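# Clip the netting's taped edge onto a hoop leg

## Task

Using either of the two pegs (clips), fasten the netting's taped edge onto the near leg, the one closest to the robot, of the middle hoop on the right as the robot sees it. The peg must sit perpendicular to the leg with the leg deep between its jaws. At the spot where the jaws close on the leg, the tape has to span the jaws' full width on both sides.

## Robot and tools

ROBOT. Two six-joint arms, each with a five-finger hand. left_arm has a left hand and right_arm a right hand. Calibrated bases in the scene frame: left_arm at (-0.005, +0.433, 0) m, right_arm at (+0.017, -0.355, 0) m. The scene frame has its origin at table-top height midway between the arms, +x out over the table away from the robot, +y toward left_arm, +z up. So the robot's right is -y. Image sides do not match these names.

HAND POINT. Each arm is steered by a point 0.15 m out from the wrist flange along the fingers and 0.05 m in front of the palm. Its +z runs along the straight fingers, +y out of the palm. +x runs across the palm away from the thumb on the right hand and toward the thumb on the left hand. Straight fingertips reach 0.06 to 0.07 m past the point, about 0.06 m behind it (-y). A bracket on the little-finger side of the wrist sticks out and can strike things. With fingers level, the wrist can sit below the point (up to 0.11 m palm down, 0.23 m palm up) and meet the table first.

ROW FORMAT. Every row is 28 numbers, each in [-1, 1], always for both arms: left dx, dy, dz, rx, ry, rz; left hand places 1-6; left force_limit, speed; then the same 14 for the right arm. dx..rz are offsets, not poses: they count from that arm's Hand target at the start of the action or move, along that Hand target's own axes. 1.0 equals 0.6 m or 180 degrees; rx, ry, rz form one rotation vector. Six zeros re-request the current Hand target. Each control step the commanded orientation is limited to 32 degrees from the measured one.

HAND NUMBERS. Write only grasp numbers a, b, c in places 1-3, and exactly 0 in places 4-6 (otherwise the row is refused). All zero is a fully open hand. a (0 to +1) curls index and middle and bends the thumb; b curls ring and little; c swings the thumb round in front of the palm. With c = 1, a near 0.5 brings index and thumb tips close together at about 0.01 to 0.02 m in front of the point; a = 0.75 closes them further. To keep a grip or leave a hand alone, repeat its last a, b, c and its last two numbers. force_limit runs from about 0 N at -1 to 10 N at +1 (15 N for thumb motors). speed is near zero at -1, full from +0.48 up; use -0.94 or lower for a gentle grip.

TOOLS.
execute_actions(actions, cameras): actions is a list of actions; each action is a table of up to 15 rows, one per 1/30 s step, and a short table repeats its last row. Every row in an action counts from that action's start. Images return only for an empty list or when cameras names them.
move(target, speed, blend, stop_force, zero, blocking, cameras): target is one 28-number row or a list of up to 15; every row counts from the Hand targets at the move's start. speed is path top speed in m/s, 0.002 to 3.6 (default 0.25), turns up to twice that in rad/s; one value or one per target. blend (m) rounds corners in a list. stop_force (3 to 120 N, both arms) ends an arm's path when its wrist sensor feels that much push; unreliable while the hand turns; leave it out when backing off a contact. zero (default true) re-zeroes before the move. blocking=false returns after 0.5 s while the move continues (not with stop_force). Paths ignore obstacles and the other arm.
wait(seconds 0 to 10); stop() brakes a running move; zoom_image(camera, region [x0, y0, x1, y1] pixels, at most 504 by 504); show_instructions() shows the reference pages; zero_wrist_force(arm: left_arm or right_arm); finished_scene(scene 1) ends the scene for good.
Cameras: cam_high, cam_low, cam_front, cam_level, cam_over (504x504), cam_left_wrist, cam_right_wrist (672x504).

RESULTS. Per arm: end_effector_position (m) and end_effector_quat_wxyz in the scene frame, velocities, Hand target (last commanded pose, the base for the next offsets), joint positions and torques. The point often rests a little short of Hand target; send the gap as an offset if needed. Hand lines list six motor values: hand_measured; hand_stopped_by (moving, target, force, stalled, fault); hand_load_n (positive when pushed open; a lost grip drops to about 0). Wrist force and torque are in the hand point's own axes. The move line reports done, off_target, moving, held or fault, plus limits=paced or limits=held. MOTOR HOT warns of heat; OVER-TEMPERATURE FAULT brakes an arm for 30 to 60 s.

AVOID. Arms are stiff: aiming even slightly beyond a firm contact can trigger a fault stop (10 s) at about 150 N net force or at joint torque limits (wrist joints 26 N m). Approach slowly; hard hits on fixed or heavy items fail the scene. Arm-to-arm presses, including a hand closing on the other hand's fingers, can end the scene. Nothing may fall off the table or be left off it. Don't drop pegs or release them while moving, overload fingers, or route a path near an arm's own base. The peg must stay clipped without the robot holding it before finishing.

Each tool is called after "Emit:" in YAML: its name, and indented under it one key for each argument.

Reference images:

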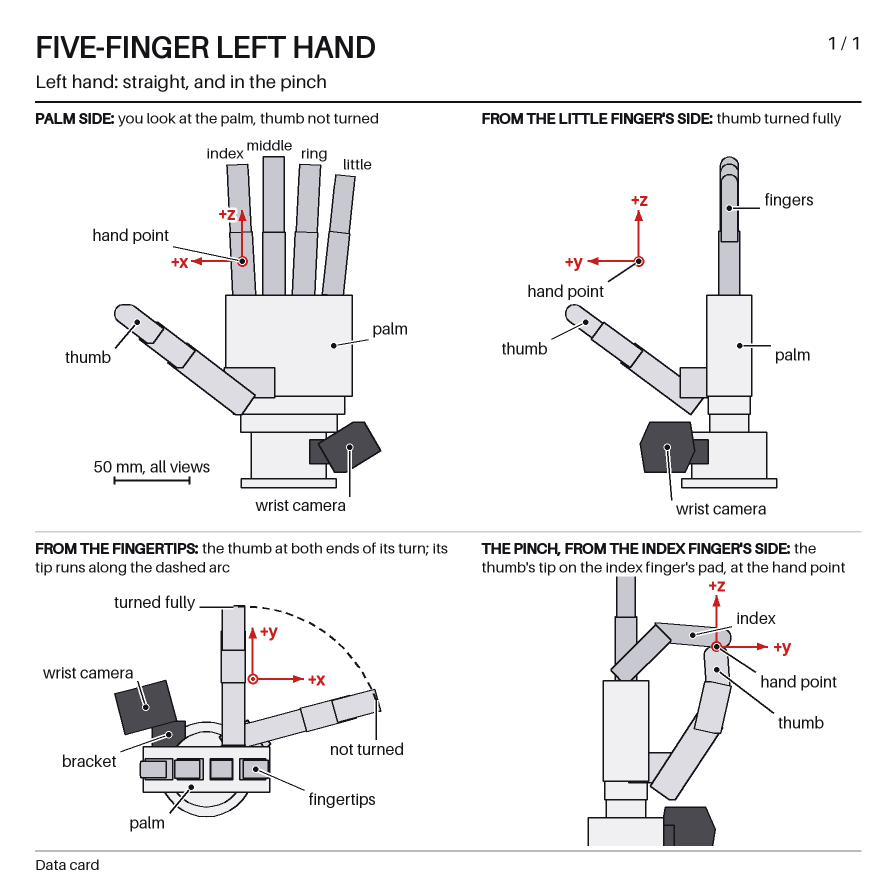

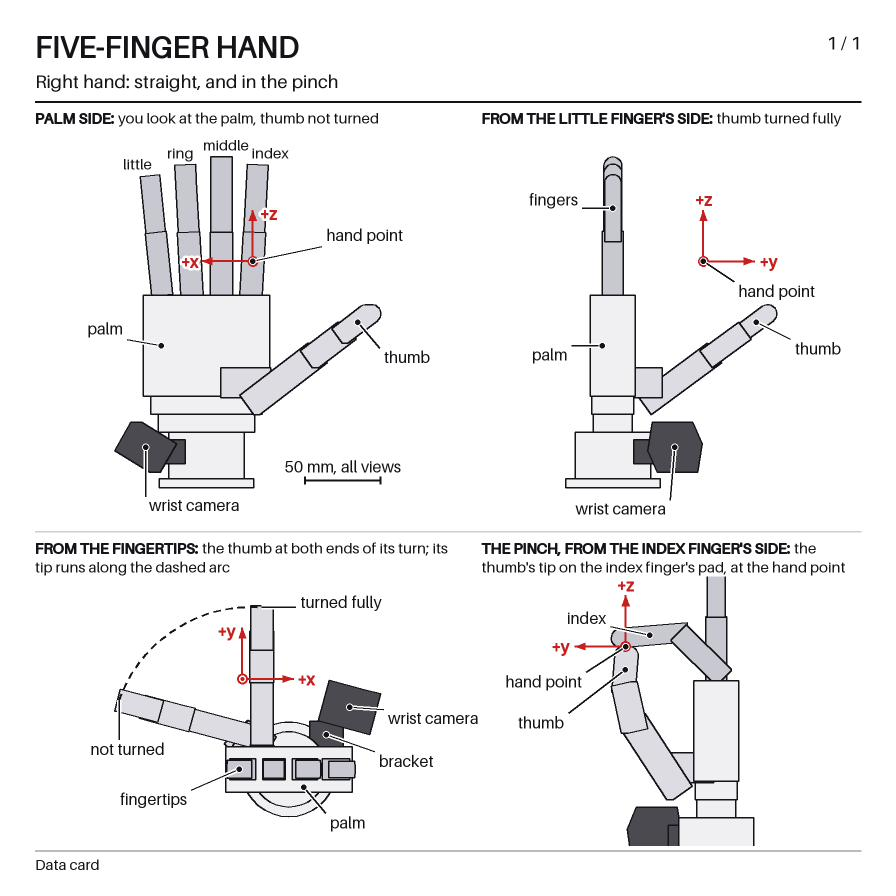

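## Session

Emit:
execute_actions:
  actions: []

Scene clock: 0.00 s.
left_arm: end_effector_position=(+0.5930, +0.2411, +0.3602) hand_measured=(+1.000, +1.000, +1.000, +1.000, +1.000, +1.000) hand_load_n=(+0.0, +0.5, +0.0, +0.0, +0.0, +0.0) hand_stopped_by=(target, target, target, target, target, target) hand_force_limit=0.00 hand_speed=-0.80 end_effector_quat_wxyz=(+0.494, -0.286, +0.577, -0.585) | right_arm: end_effector_position=(+0.4027, +0.0007, +0.1845) hand_measured=(+1.000, +1.000, +1.000, +1.000, +1.000, +1.000) hand_load_n=(+0.0, +0.0, +0.0, +0.0, +0.0, +0.0) hand_stopped_by=(target, target, target, target, target, target) hand_force_limit=0.00 hand_speed=-0.80 end_effector_quat_wxyz=(+0.066, -0.030, +0.982, -0.177)
Joint positions: left_arm=[3.311 -1.459 -1.954 3.617 -1.009 3.273] | right_arm=[0.592 -1.068 1.35 1.373 1.942 -1.014]
Joint velocities: within noise
Joint torques (N m): no reading
Wrist force (N): no reading
Wrist torque (N m): no reading
Wrist force, peak (N): no reading
Hand target: left_arm +0.5930, +0.2411, +0.3602; +0.494, -0.286, +0.577, -0.585 | right_arm +0.4027, +0.0007, +0.1845; +0.066, -0.030, +0.982, -0.177

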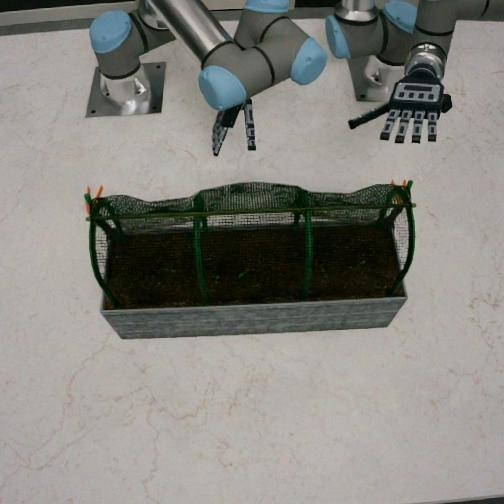

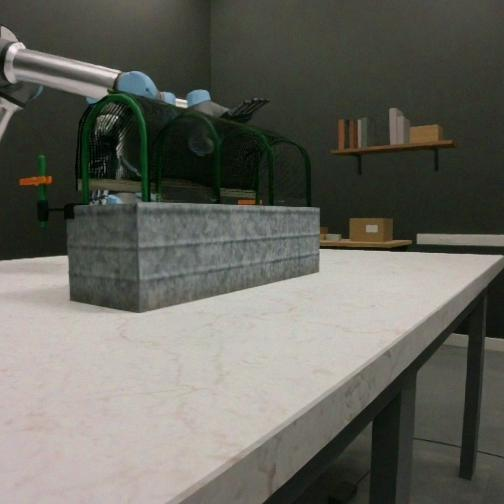

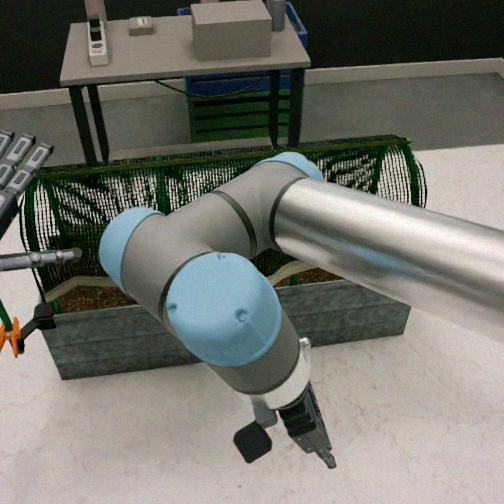

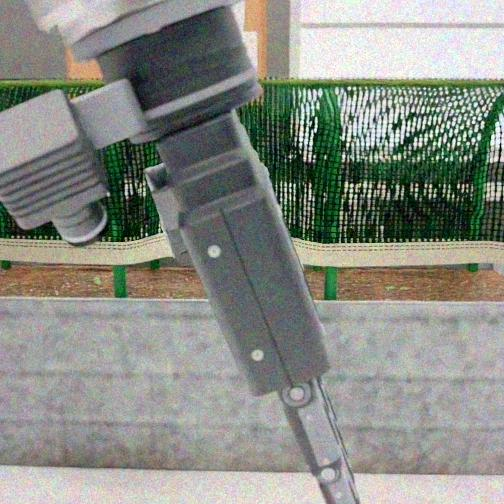

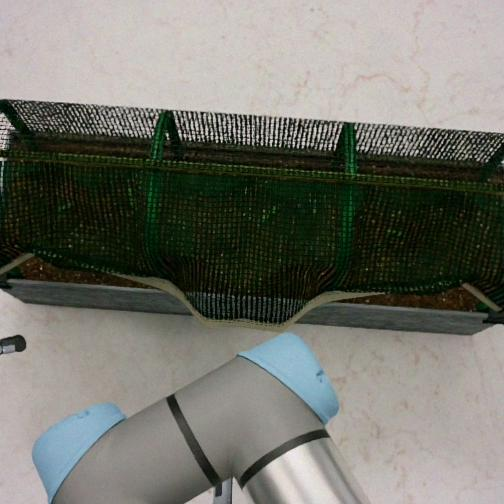

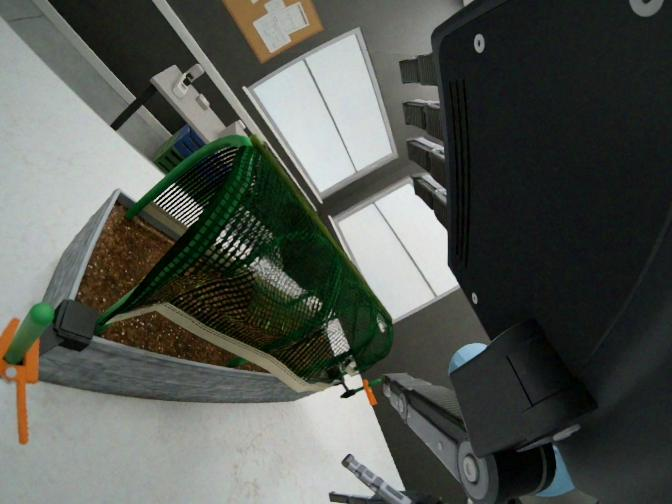

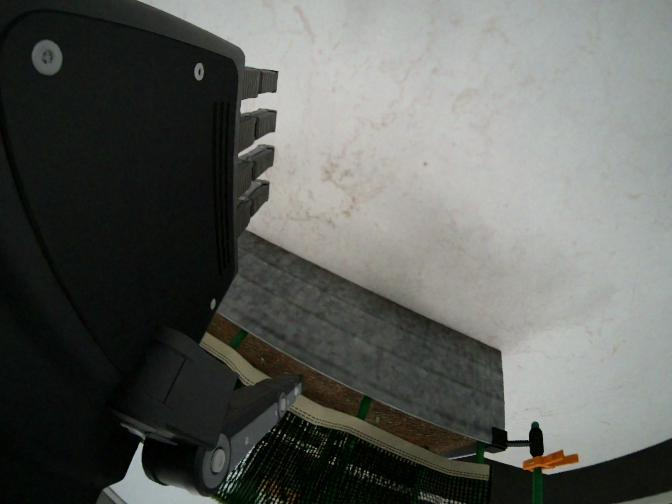

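Emit:
zoom_image:
  camera: "cam_low"
  region: [10, 80, 170, 240]

Emit:
zoom_image:
  camera: "cam_left_wrist"
  region: [0, 270, 200, 450]

Emit:
zoom_image:
  camera: "cam_right_wrist"
  region: [440, 384, 600, 504]

Emit:
zoom_image:
  camera: "cam_high"
  region: [70, 160, 250, 340]

Emit:
zoom_image:
  camera: "cam_high"
  region: [270, 150, 430, 310]

Emit:
zoom_image:
  camera: "cam_over"
  region: [100, 90, 400, 390]

Emit:
zoom_image:
  camera: "cam_level"
  region: [250, 200, 504, 454]

Scaled by 3.150.

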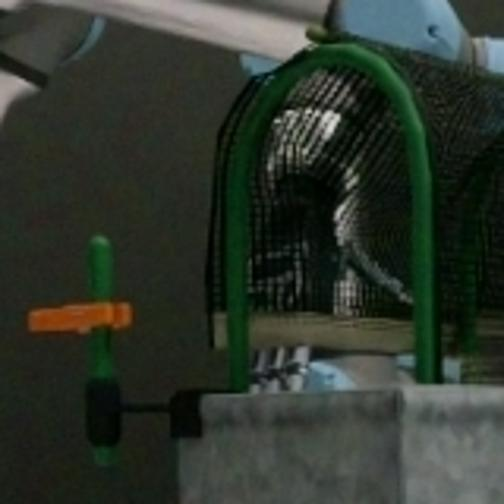

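Scaled by 2.520 from the camera's 672x504 image, which has a finer 960x720 frame.

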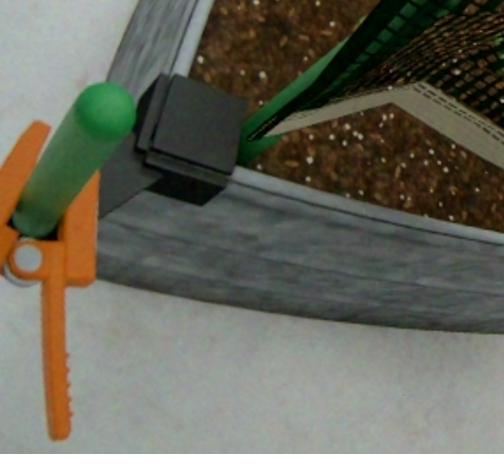

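Scaled by 3.150 from the camera's 672x504 image, which has a finer 960x720 frame.

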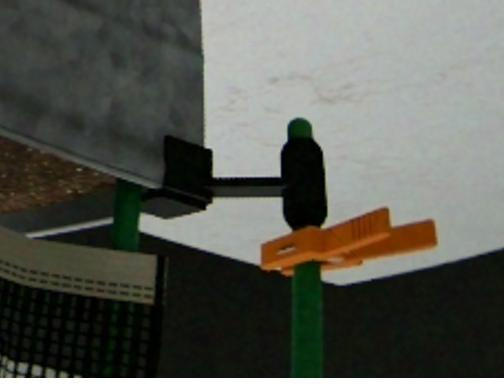

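Scaled by 2.800.

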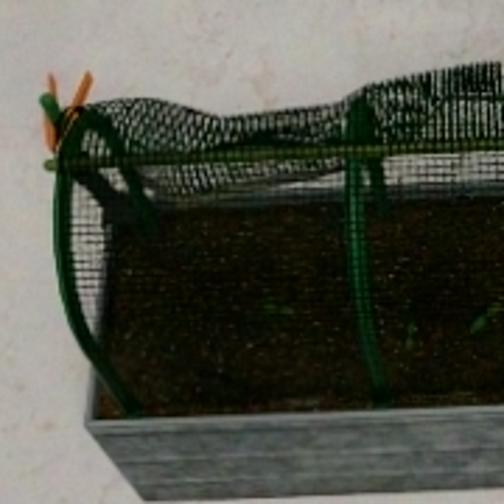

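Scaled by 3.150.

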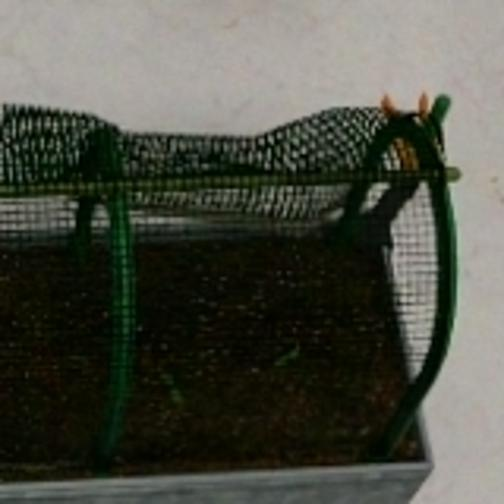

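Scaled by 1.680.

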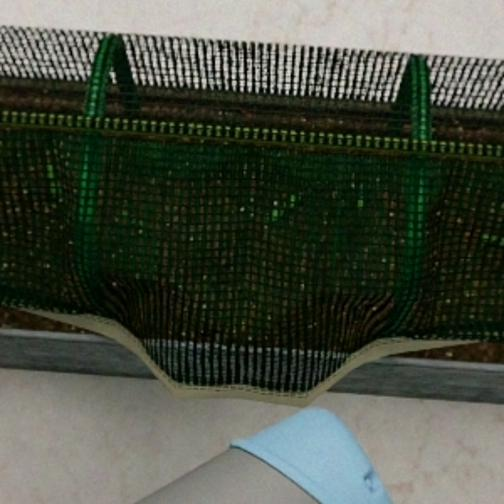

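Scaled by 1.984.

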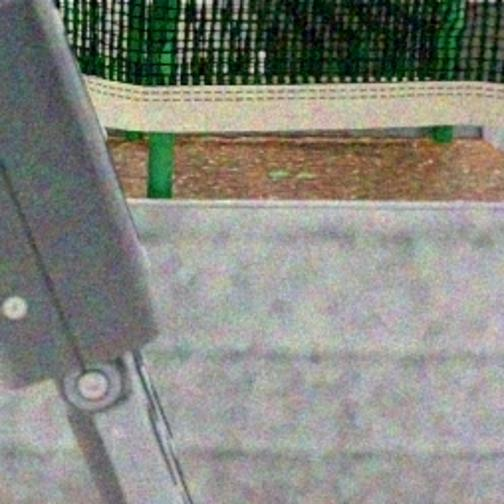

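Emit:
zoom_image:
  camera: "cam_left_wrist"
  region: [0, 290, 120, 450]

Emit:
zoom_image:
  camera: "cam_right_wrist"
  region: [490, 414, 600, 504]

Emit:
zoom_image:
  camera: "cam_left_wrist"
  region: [320, 340, 400, 420]

Emit:
zoom_image:
  camera: "cam_front"
  region: [0, 260, 120, 380]

Emit:
zoom_image:
  camera: "cam_over"
  region: [270, 240, 504, 360]

Emit:
zoom_image:
  camera: "cam_low"
  region: [10, 140, 90, 220]

Emit:
zoom_image:
  camera: "cam_high"
  region: [380, 170, 430, 220]

Emit:
zoom_image:
  camera: "cam_high"
  region: [75, 175, 125, 225]

Scaled by 3.150 from the camera's 672x504 image, which has a finer 960x720 frame.

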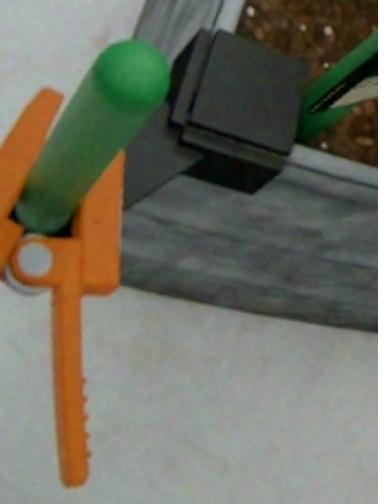

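Scaled by 4.582 from the camera's 672x504 image, which has a finer 960x720 frame.

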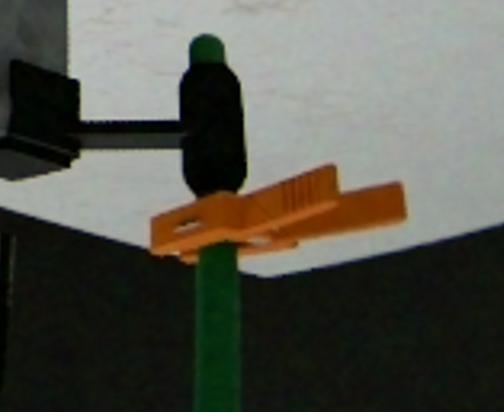

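Scaled by 6.300 from the camera's 672x504 image, which has a finer 960x720 frame.

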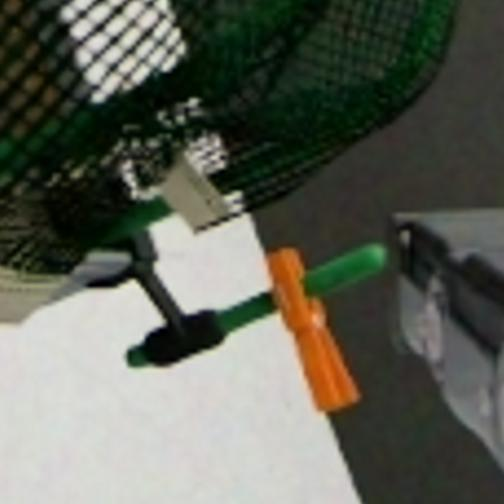

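Scaled by 4.200.

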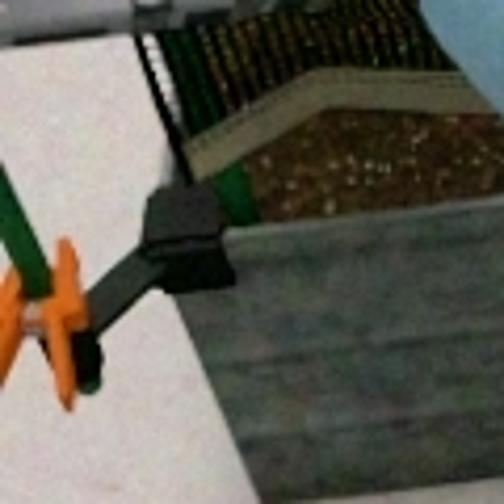

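Scaled by 2.154.

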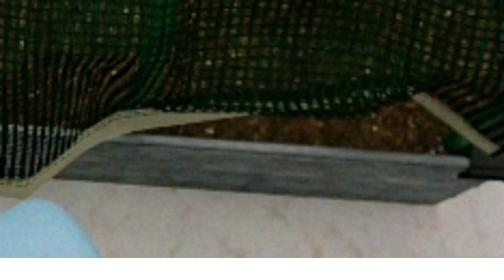

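Scaled by 6.300.

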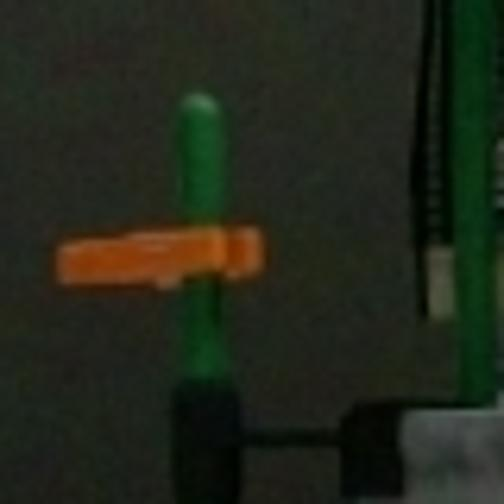

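Scaled by 10.080.

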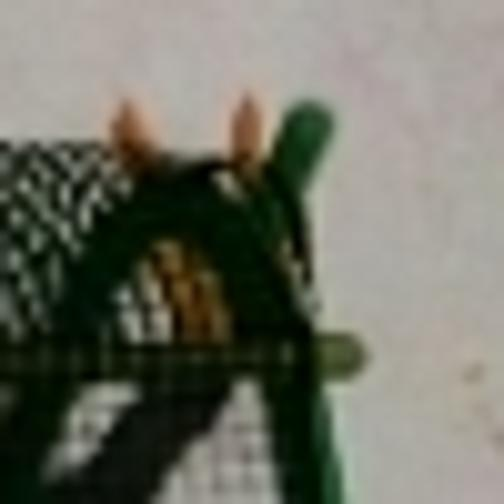

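Scaled by 10.080.

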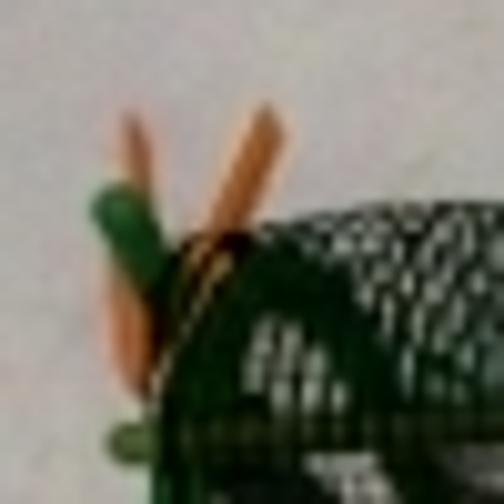

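Emit:
move:
  target:
    - [0,0,0,0,0,0,0,0,0,0,0,0,0,-0.8,-0.0004,-0.53,0.065,-0.5521,0.4236,0.5049,0.2,0,0.85,0,0,0,0,-0.2]
  speed: 0.3
  cameras: ["all"]

Scene clock: 243.10 s.
left_arm: end_effector_position=(+0.5930, +0.2411, +0.3602) hand_measured=(+1.000, +1.000, +1.000, +1.000, +1.000, +1.000) hand_load_n=(+0.0, +0.0, +0.0, +0.0, +0.0, -0.5) hand_stopped_by=(target, target, target, target, target, target) hand_force_limit=0.00 hand_speed=-0.80 end_effector_quat_wxyz=(+0.494, -0.286, +0.577, -0.585) | right_arm: end_effector_position=(+0.4196, -0.3101, +0.2598) hand_measured=(+1.000, +0.970, +0.728, +0.600, +0.552, -0.700) hand_load_n=(+0.0, +0.0, +0.0, +0.0, +0.0, +0.0) hand_stopped_by=(target, target, target, target, target, target) hand_force_limit=0.00 hand_speed=-0.20 end_effector_quat_wxyz=(-0.375, +0.599, +0.375, +0.600) end_effector_velocity=(+0.000, -0.001, +0.000) end_effector_angular_velocity=(+0.006, +0.002, -0.003)
Joint positions: left_arm=[3.311 -1.459 -1.954 3.617 -1.009 3.273] | right_arm=[-1.071 -1.248 2.521 1.871 0.607 -1.573]
Joint velocities: left_arm=[within noise] | right_arm=[-0.003 0 0.003 0.005 0 -0.002]
Joint torques (N m): left_arm=[0.29 14.66 21.13 1.5 -0.11 0.15] | right_arm=[-13.33 -9.15 5.96 2.31 -1.91 -2.58]
Wrist force (N): left_arm=[0.0 0.2 -0.1] | right_arm=[0.2 0.1 -0.8]
Wrist torque (N m): left_arm=[0.04 0.00 0.00] | right_arm=[-0.02 0.06 0.07]
Wrist force, peak (N): left_arm=[-0.2 0.5 -0.3] | right_arm=[0.1 0.3 -1.1]
Hand target: left_arm +0.5930, +0.2411, +0.3602; +0.494, -0.286, +0.577, -0.585 | right_arm +0.4196, -0.3102, +0.2598; -0.375, +0.599, +0.374, +0.600
Off the commanded pose: left_arm 0.000 m, 0 deg | right_arm 0.000 m, 0 deg.
move: done
camera_calibration:
cam_right_wrist: T_world_to_cam=[[0.891481, -0.397194, 0.217941, -0.544435], [-0.0546532, -0.571813, -0.818562, 0.0569543], [0.44975, 0.717821, -0.531468, 0.289791], [0, 0, 0, 1]] pos_world=[0.358133, -0.391697, 0.31929]

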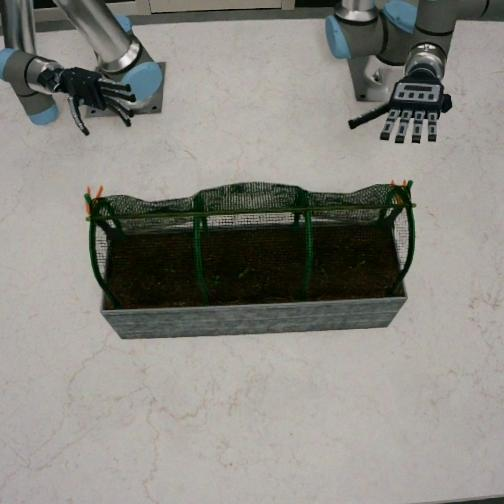

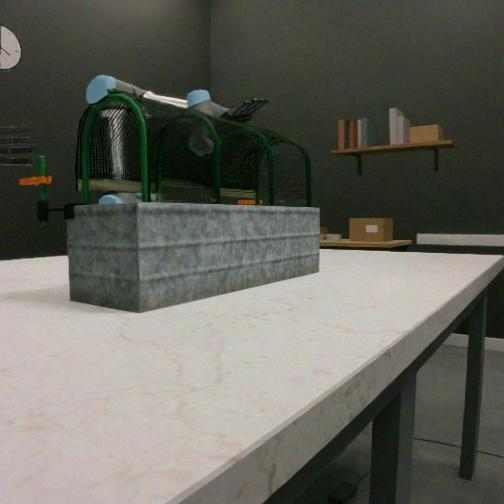

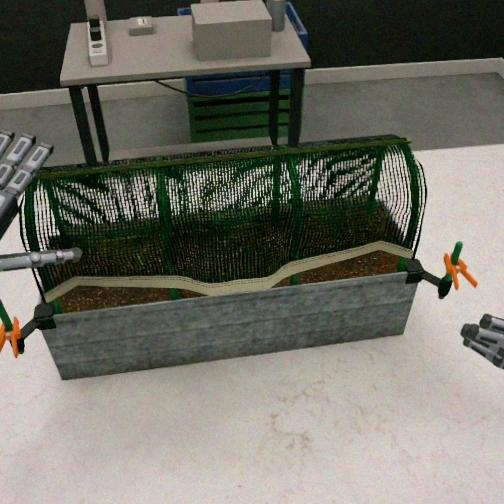

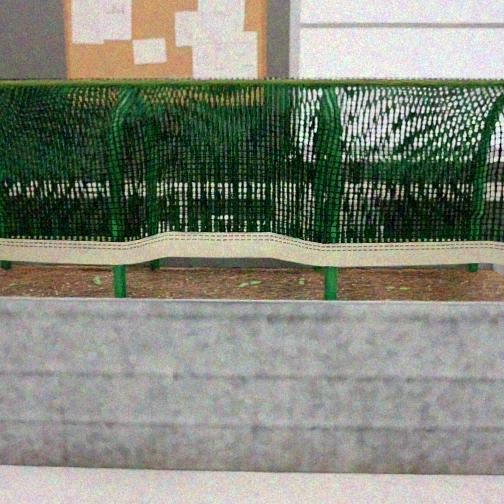

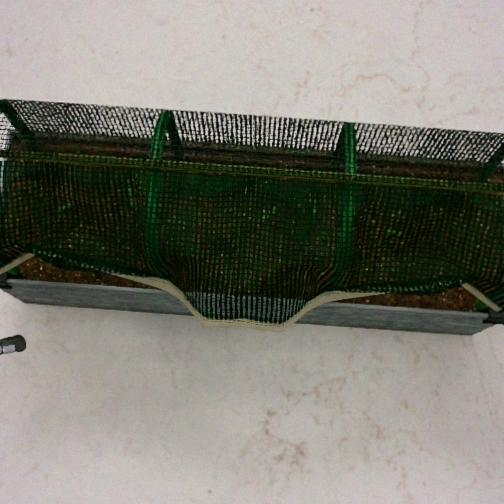

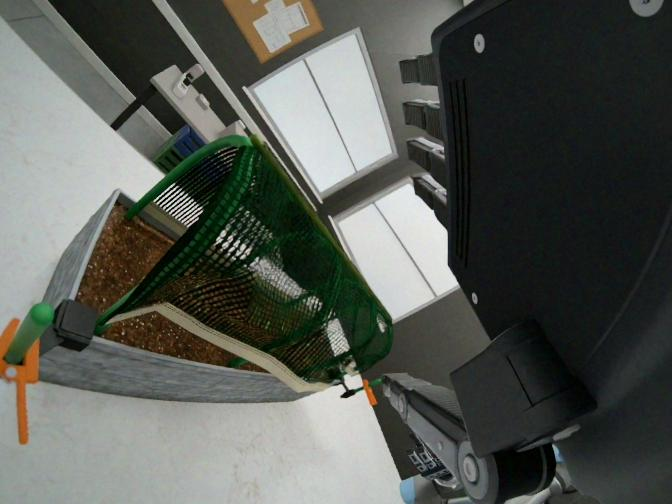

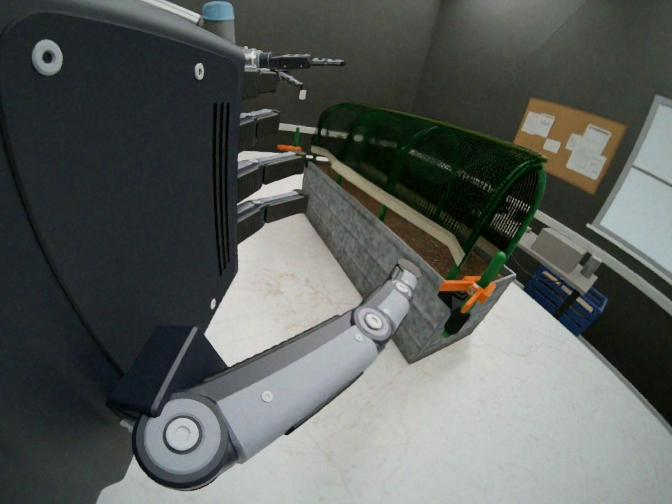

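Emit:
zoom_image:
  camera: "cam_front"
  region: [384, 210, 504, 360]

Emit:
zoom_image:
  camera: "cam_right_wrist"
  region: [340, 220, 540, 370]

Emit:
zoom_image:
  camera: "cam_low"
  region: [0, 120, 120, 240]

Emit:
zoom_image:
  camera: "cam_level"
  region: [254, 200, 404, 330]

Emit:
zoom_image:
  camera: "cam_front"
  region: [150, 200, 430, 400]

Scaled by 3.360.

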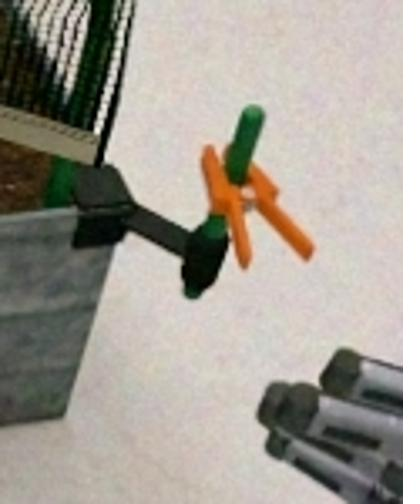

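Scaled by 2.520 from the camera's 672x504 image, which has a finer 960x720 frame.

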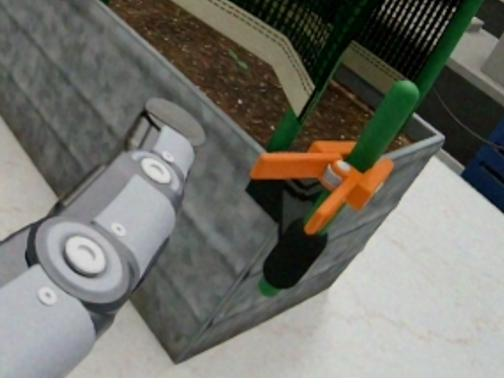

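Scaled by 4.200.

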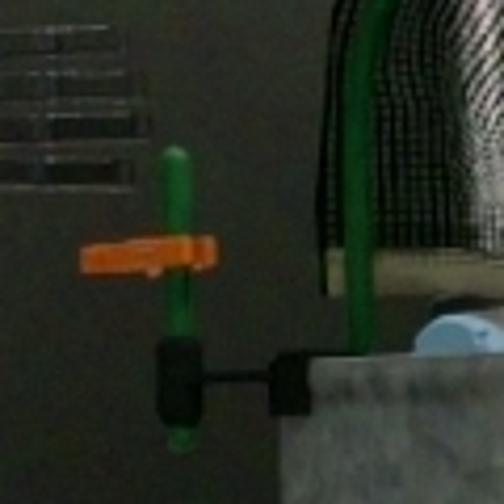

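Scaled by 3.360.

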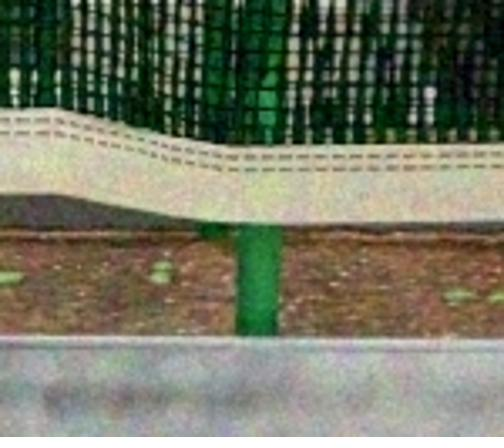

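Scaled by 1.800.

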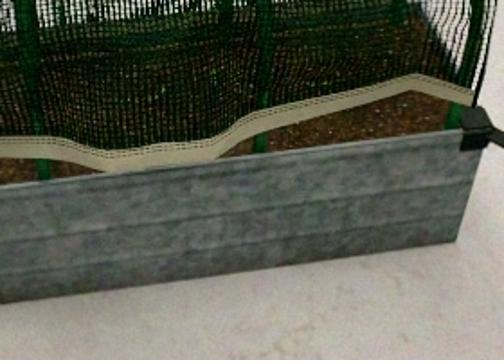

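Emit:
move:
  target:
    - [0,0,0,0,0,0,0,0,0,0,0,0,0,-0.8,-0.1,0.0887,0.0098,0,0,0,0.2,0,0.85,0,0,0,0,-0.2]
  speed: 0.2
  cameras: ["cam_right_wrist","cam_low","cam_front","cam_over"]

Emit:
zoom_image:
  camera: "cam_right_wrist"
  region: [260, 200, 500, 400]

Emit:
zoom_image:
  camera: "cam_low"
  region: [0, 120, 120, 240]

Emit:
zoom_image:
  camera: "cam_front"
  region: [404, 210, 504, 360]

Scene clock: 272.90 s.
left_arm: end_effector_position=(+0.5930, +0.2411, +0.3602) hand_measured=(+1.000, +1.000, +1.000, +1.000, +1.000, +1.000) hand_load_n=(+0.0, +0.0, +0.0, +0.0, +0.0, +0.0) hand_stopped_by=(target, target, target, target, target, target) hand_force_limit=0.00 hand_speed=-0.80 end_effector_quat_wxyz=(+0.494, -0.286, +0.577, -0.585) | right_arm: end_effector_position=(+0.4700, -0.3282, +0.1999) hand_measured=(+1.000, +0.970, +0.728, +0.600, +0.552, -0.700) hand_load_n=(+0.0, +0.0, +0.0, +0.0, +0.0, +0.5) hand_stopped_by=(target, target, target, target, target, target) hand_force_limit=0.00 hand_speed=-0.20 end_effector_quat_wxyz=(-0.375, +0.599, +0.374, +0.600)
Joint positions: left_arm=[3.311 -1.459 -1.954 3.617 -1.009 3.273] | right_arm=[-0.954 -0.983 2.369 1.759 0.489 -1.574]
Joint torques (N m): left_arm=[-0.39 14.78 20.43 1.5 -0.07 0.07] | right_arm=[14.17 -19.26 -13.62 -0.74 -1.73 -2.62]
Wrist force (N): left_arm=[-0.2 0.1 0.1] | right_arm=[0.6 0.3 -0.5]
Wrist torque (N m): left_arm=[0.01 0.03 -0.01] | right_arm=[0.01 -0.01 0.12]
Wrist force, peak (N): left_arm=[0.0 0.5 -0.3] | right_arm=[0.2 1.0 -0.8]
Hand target: left_arm +0.5930, +0.2411, +0.3602; +0.494, -0.286, +0.577, -0.585 | right_arm +0.4700, -0.3282, +0.1999; -0.375, +0.599, +0.374, +0.600
Off the commanded pose: left_arm 0.000 m, 0 deg | right_arm 0.000 m, 0 deg.
move: done
camera_calibration:
cam_right_wrist: T_world_to_cam=[[0.891361, -0.397634, 0.217632, -0.583461], [-0.0549664, -0.571382, -0.818841, 0.000699866], [0.44995, 0.71792, -0.531164, 0.248205], [0, 0, 0, 1]] pos_world=[0.408432, -0.409795, 0.25939]
Images, in order (width x height): cam_low 504x504, cam_front 504x504, cam_over 504x504, cam_right_wrist 672x504.

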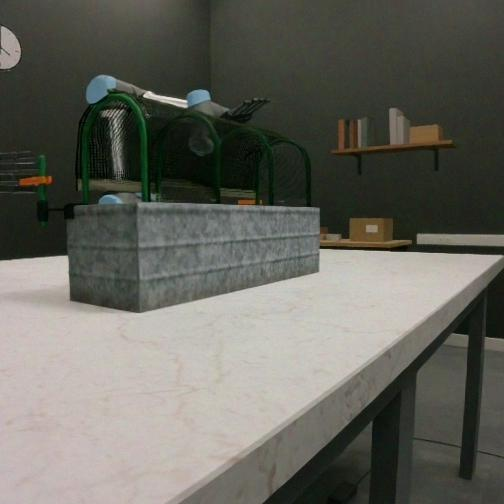

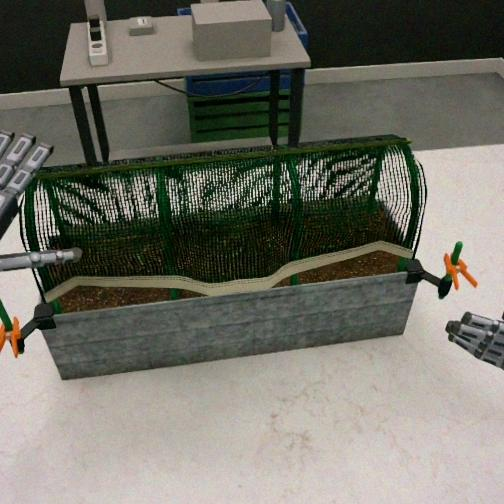

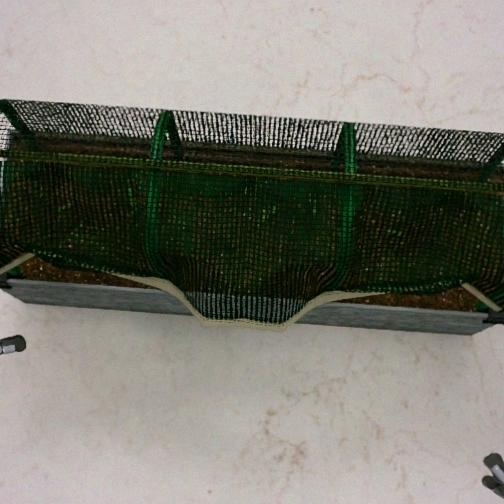

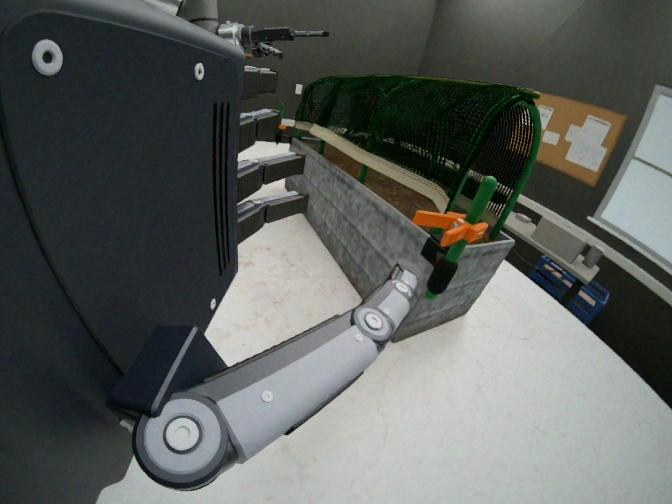

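Scaled by 2.100 from the camera's 672x504 image, which has a finer 960x720 frame.

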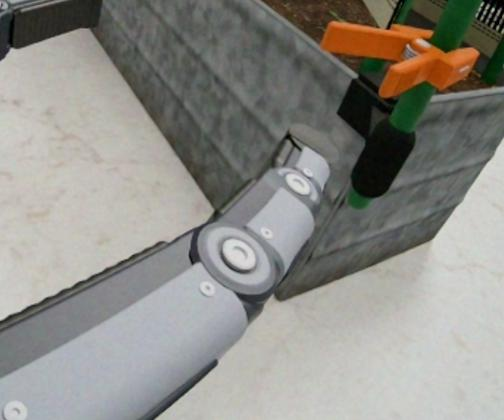

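Scaled by 4.200.

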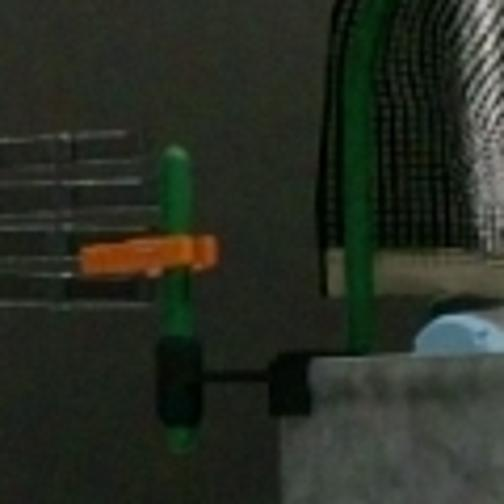

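Scaled by 3.360.

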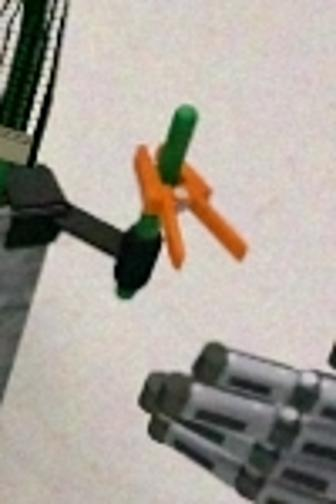

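Emit:
move:
  target:
    - [0,0,0,0,0,0,0,0,0,0,0,0,0,-0.8,0.0017,0.0992,0.0552,0,0,0,0.2,0,0.85,0,0,0,0,-0.2]
  speed: 0.07
  stop_force: 8
  cameras: ["cam_right_wrist","cam_low","cam_front","cam_high"]

Emit:
zoom_image:
  camera: "cam_right_wrist"
  region: [240, 130, 500, 330]

Emit:
zoom_image:
  camera: "cam_low"
  region: [0, 120, 120, 240]

Emit:
zoom_image:
  camera: "cam_front"
  region: [404, 210, 504, 360]

Scene clock: 294.63 s.
left_arm: end_effector_position=(+0.5930, +0.2411, +0.3602) hand_measured=(+1.000, +1.000, +1.000, +1.000, +1.000, +1.000) hand_load_n=(+0.0, +0.0, +0.0, +0.0, +0.0, +0.0) hand_stopped_by=(target, target, target, target, target, target) hand_force_limit=0.00 hand_speed=-0.80 end_effector_quat_wxyz=(+0.494, -0.286, +0.577, -0.585) | right_arm: end_effector_position=(+0.5381, -0.3245, +0.2009) hand_measured=(+1.000, +0.970, +0.728, +0.600, +0.552, -0.700) hand_load_n=(+0.0, +0.0, +0.0, +0.0, +0.0, +0.0) hand_stopped_by=(target, target, target, target, target, target) hand_force_limit=0.00 hand_speed=-0.20 end_effector_quat_wxyz=(-0.375, +0.599, +0.374, +0.600)
Joint positions: left_arm=[3.311 -1.459 -1.954 3.617 -1.009 3.273] | right_arm=[-0.794 -0.938 2.2 1.885 0.33 -1.575]
Joint torques (N m): left_arm=[0.09 14.55 20.26 1.69 -0.01 0.07] | right_arm=[14.5 -22.14 -16.4 2.12 -2.03 -2.67]
Wrist force (N): left_arm=[0.1 0.2 -0.2] | right_arm=[0.2 0.5 -0.5]
Wrist torque (N m): left_arm=[0.04 -0.02 -0.01] | right_arm=[0.04 0.06 0.10]
Wrist force, peak (N): left_arm=[0.3 0.5 -0.3] | right_arm=[0.7 0.6 -0.8]
Hand target: left_arm +0.5930, +0.2411, +0.3602; +0.494, -0.286, +0.577, -0.585 | right_arm +0.5381, -0.3245, +0.2009; -0.375, +0.599, +0.374, +0.600
Off the commanded pose: left_arm 0.000 m, 0 deg | right_arm 0.000 m, 0 deg.
move: done
camera_calibration:
cam_right_wrist: T_world_to_cam=[[0.891361, -0.397634, 0.217632, -0.642887], [-0.0549664, -0.571382, -0.818841, 0.00729415], [0.44995, 0.71792, -0.531164, 0.215385], [0, 0, 0, 1]] pos_world=[0.476532, -0.406095, 0.26029]
Images, in order (width x height): cam_high 504x504, cam_low 504x504, cam_front 504x504, cam_right_wrist 672x504.

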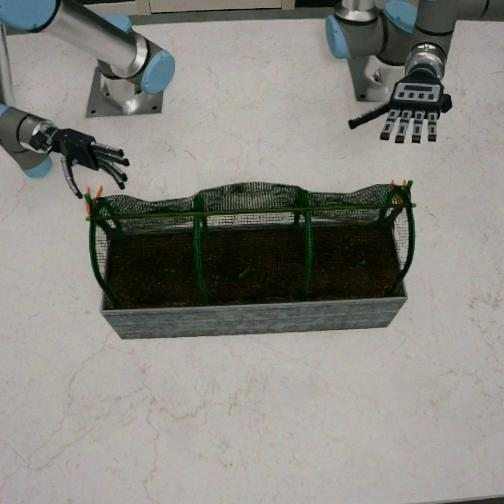

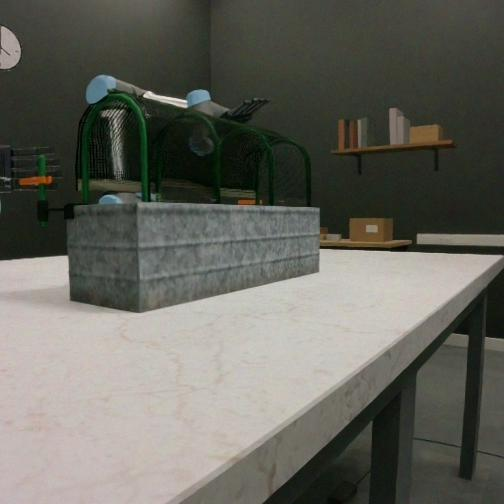

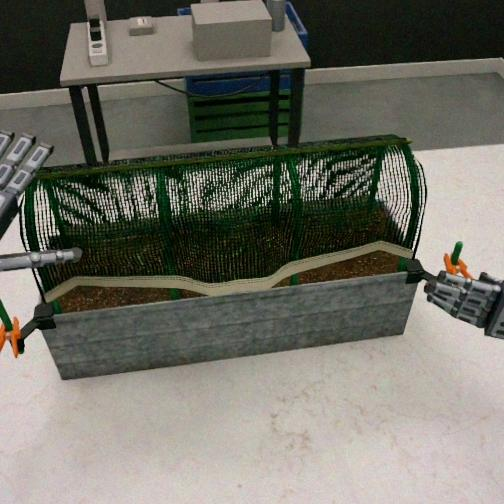

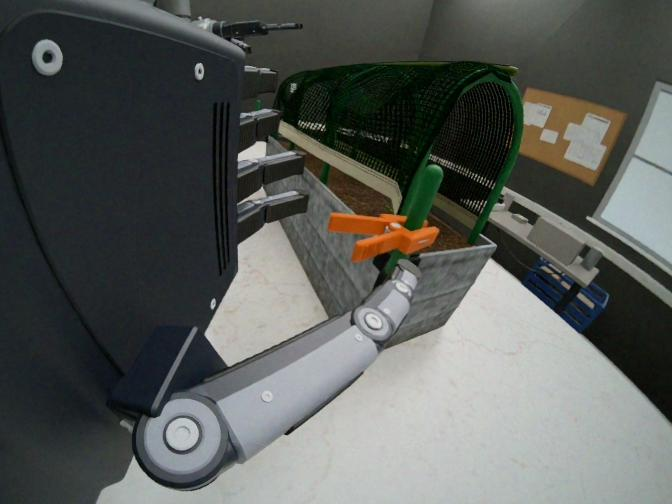

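Scaled by 1.938 from the camera's 672x504 image, which has a finer 960x720 frame.

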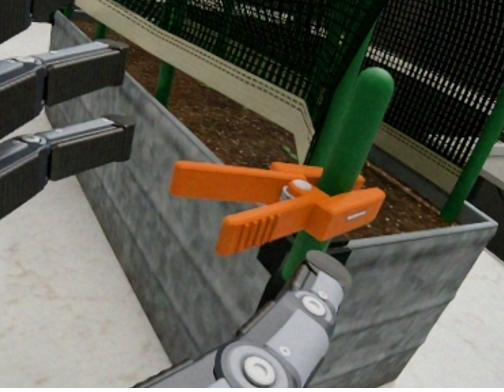

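Scaled by 4.200.

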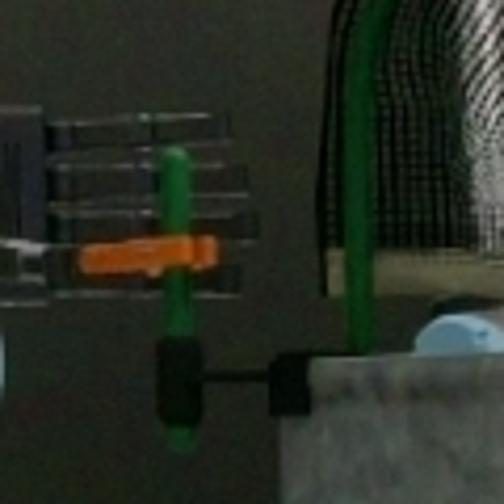

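Scaled by 3.360.

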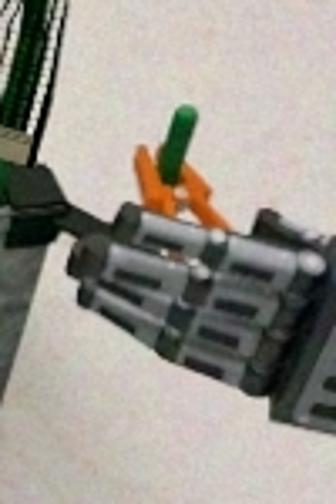

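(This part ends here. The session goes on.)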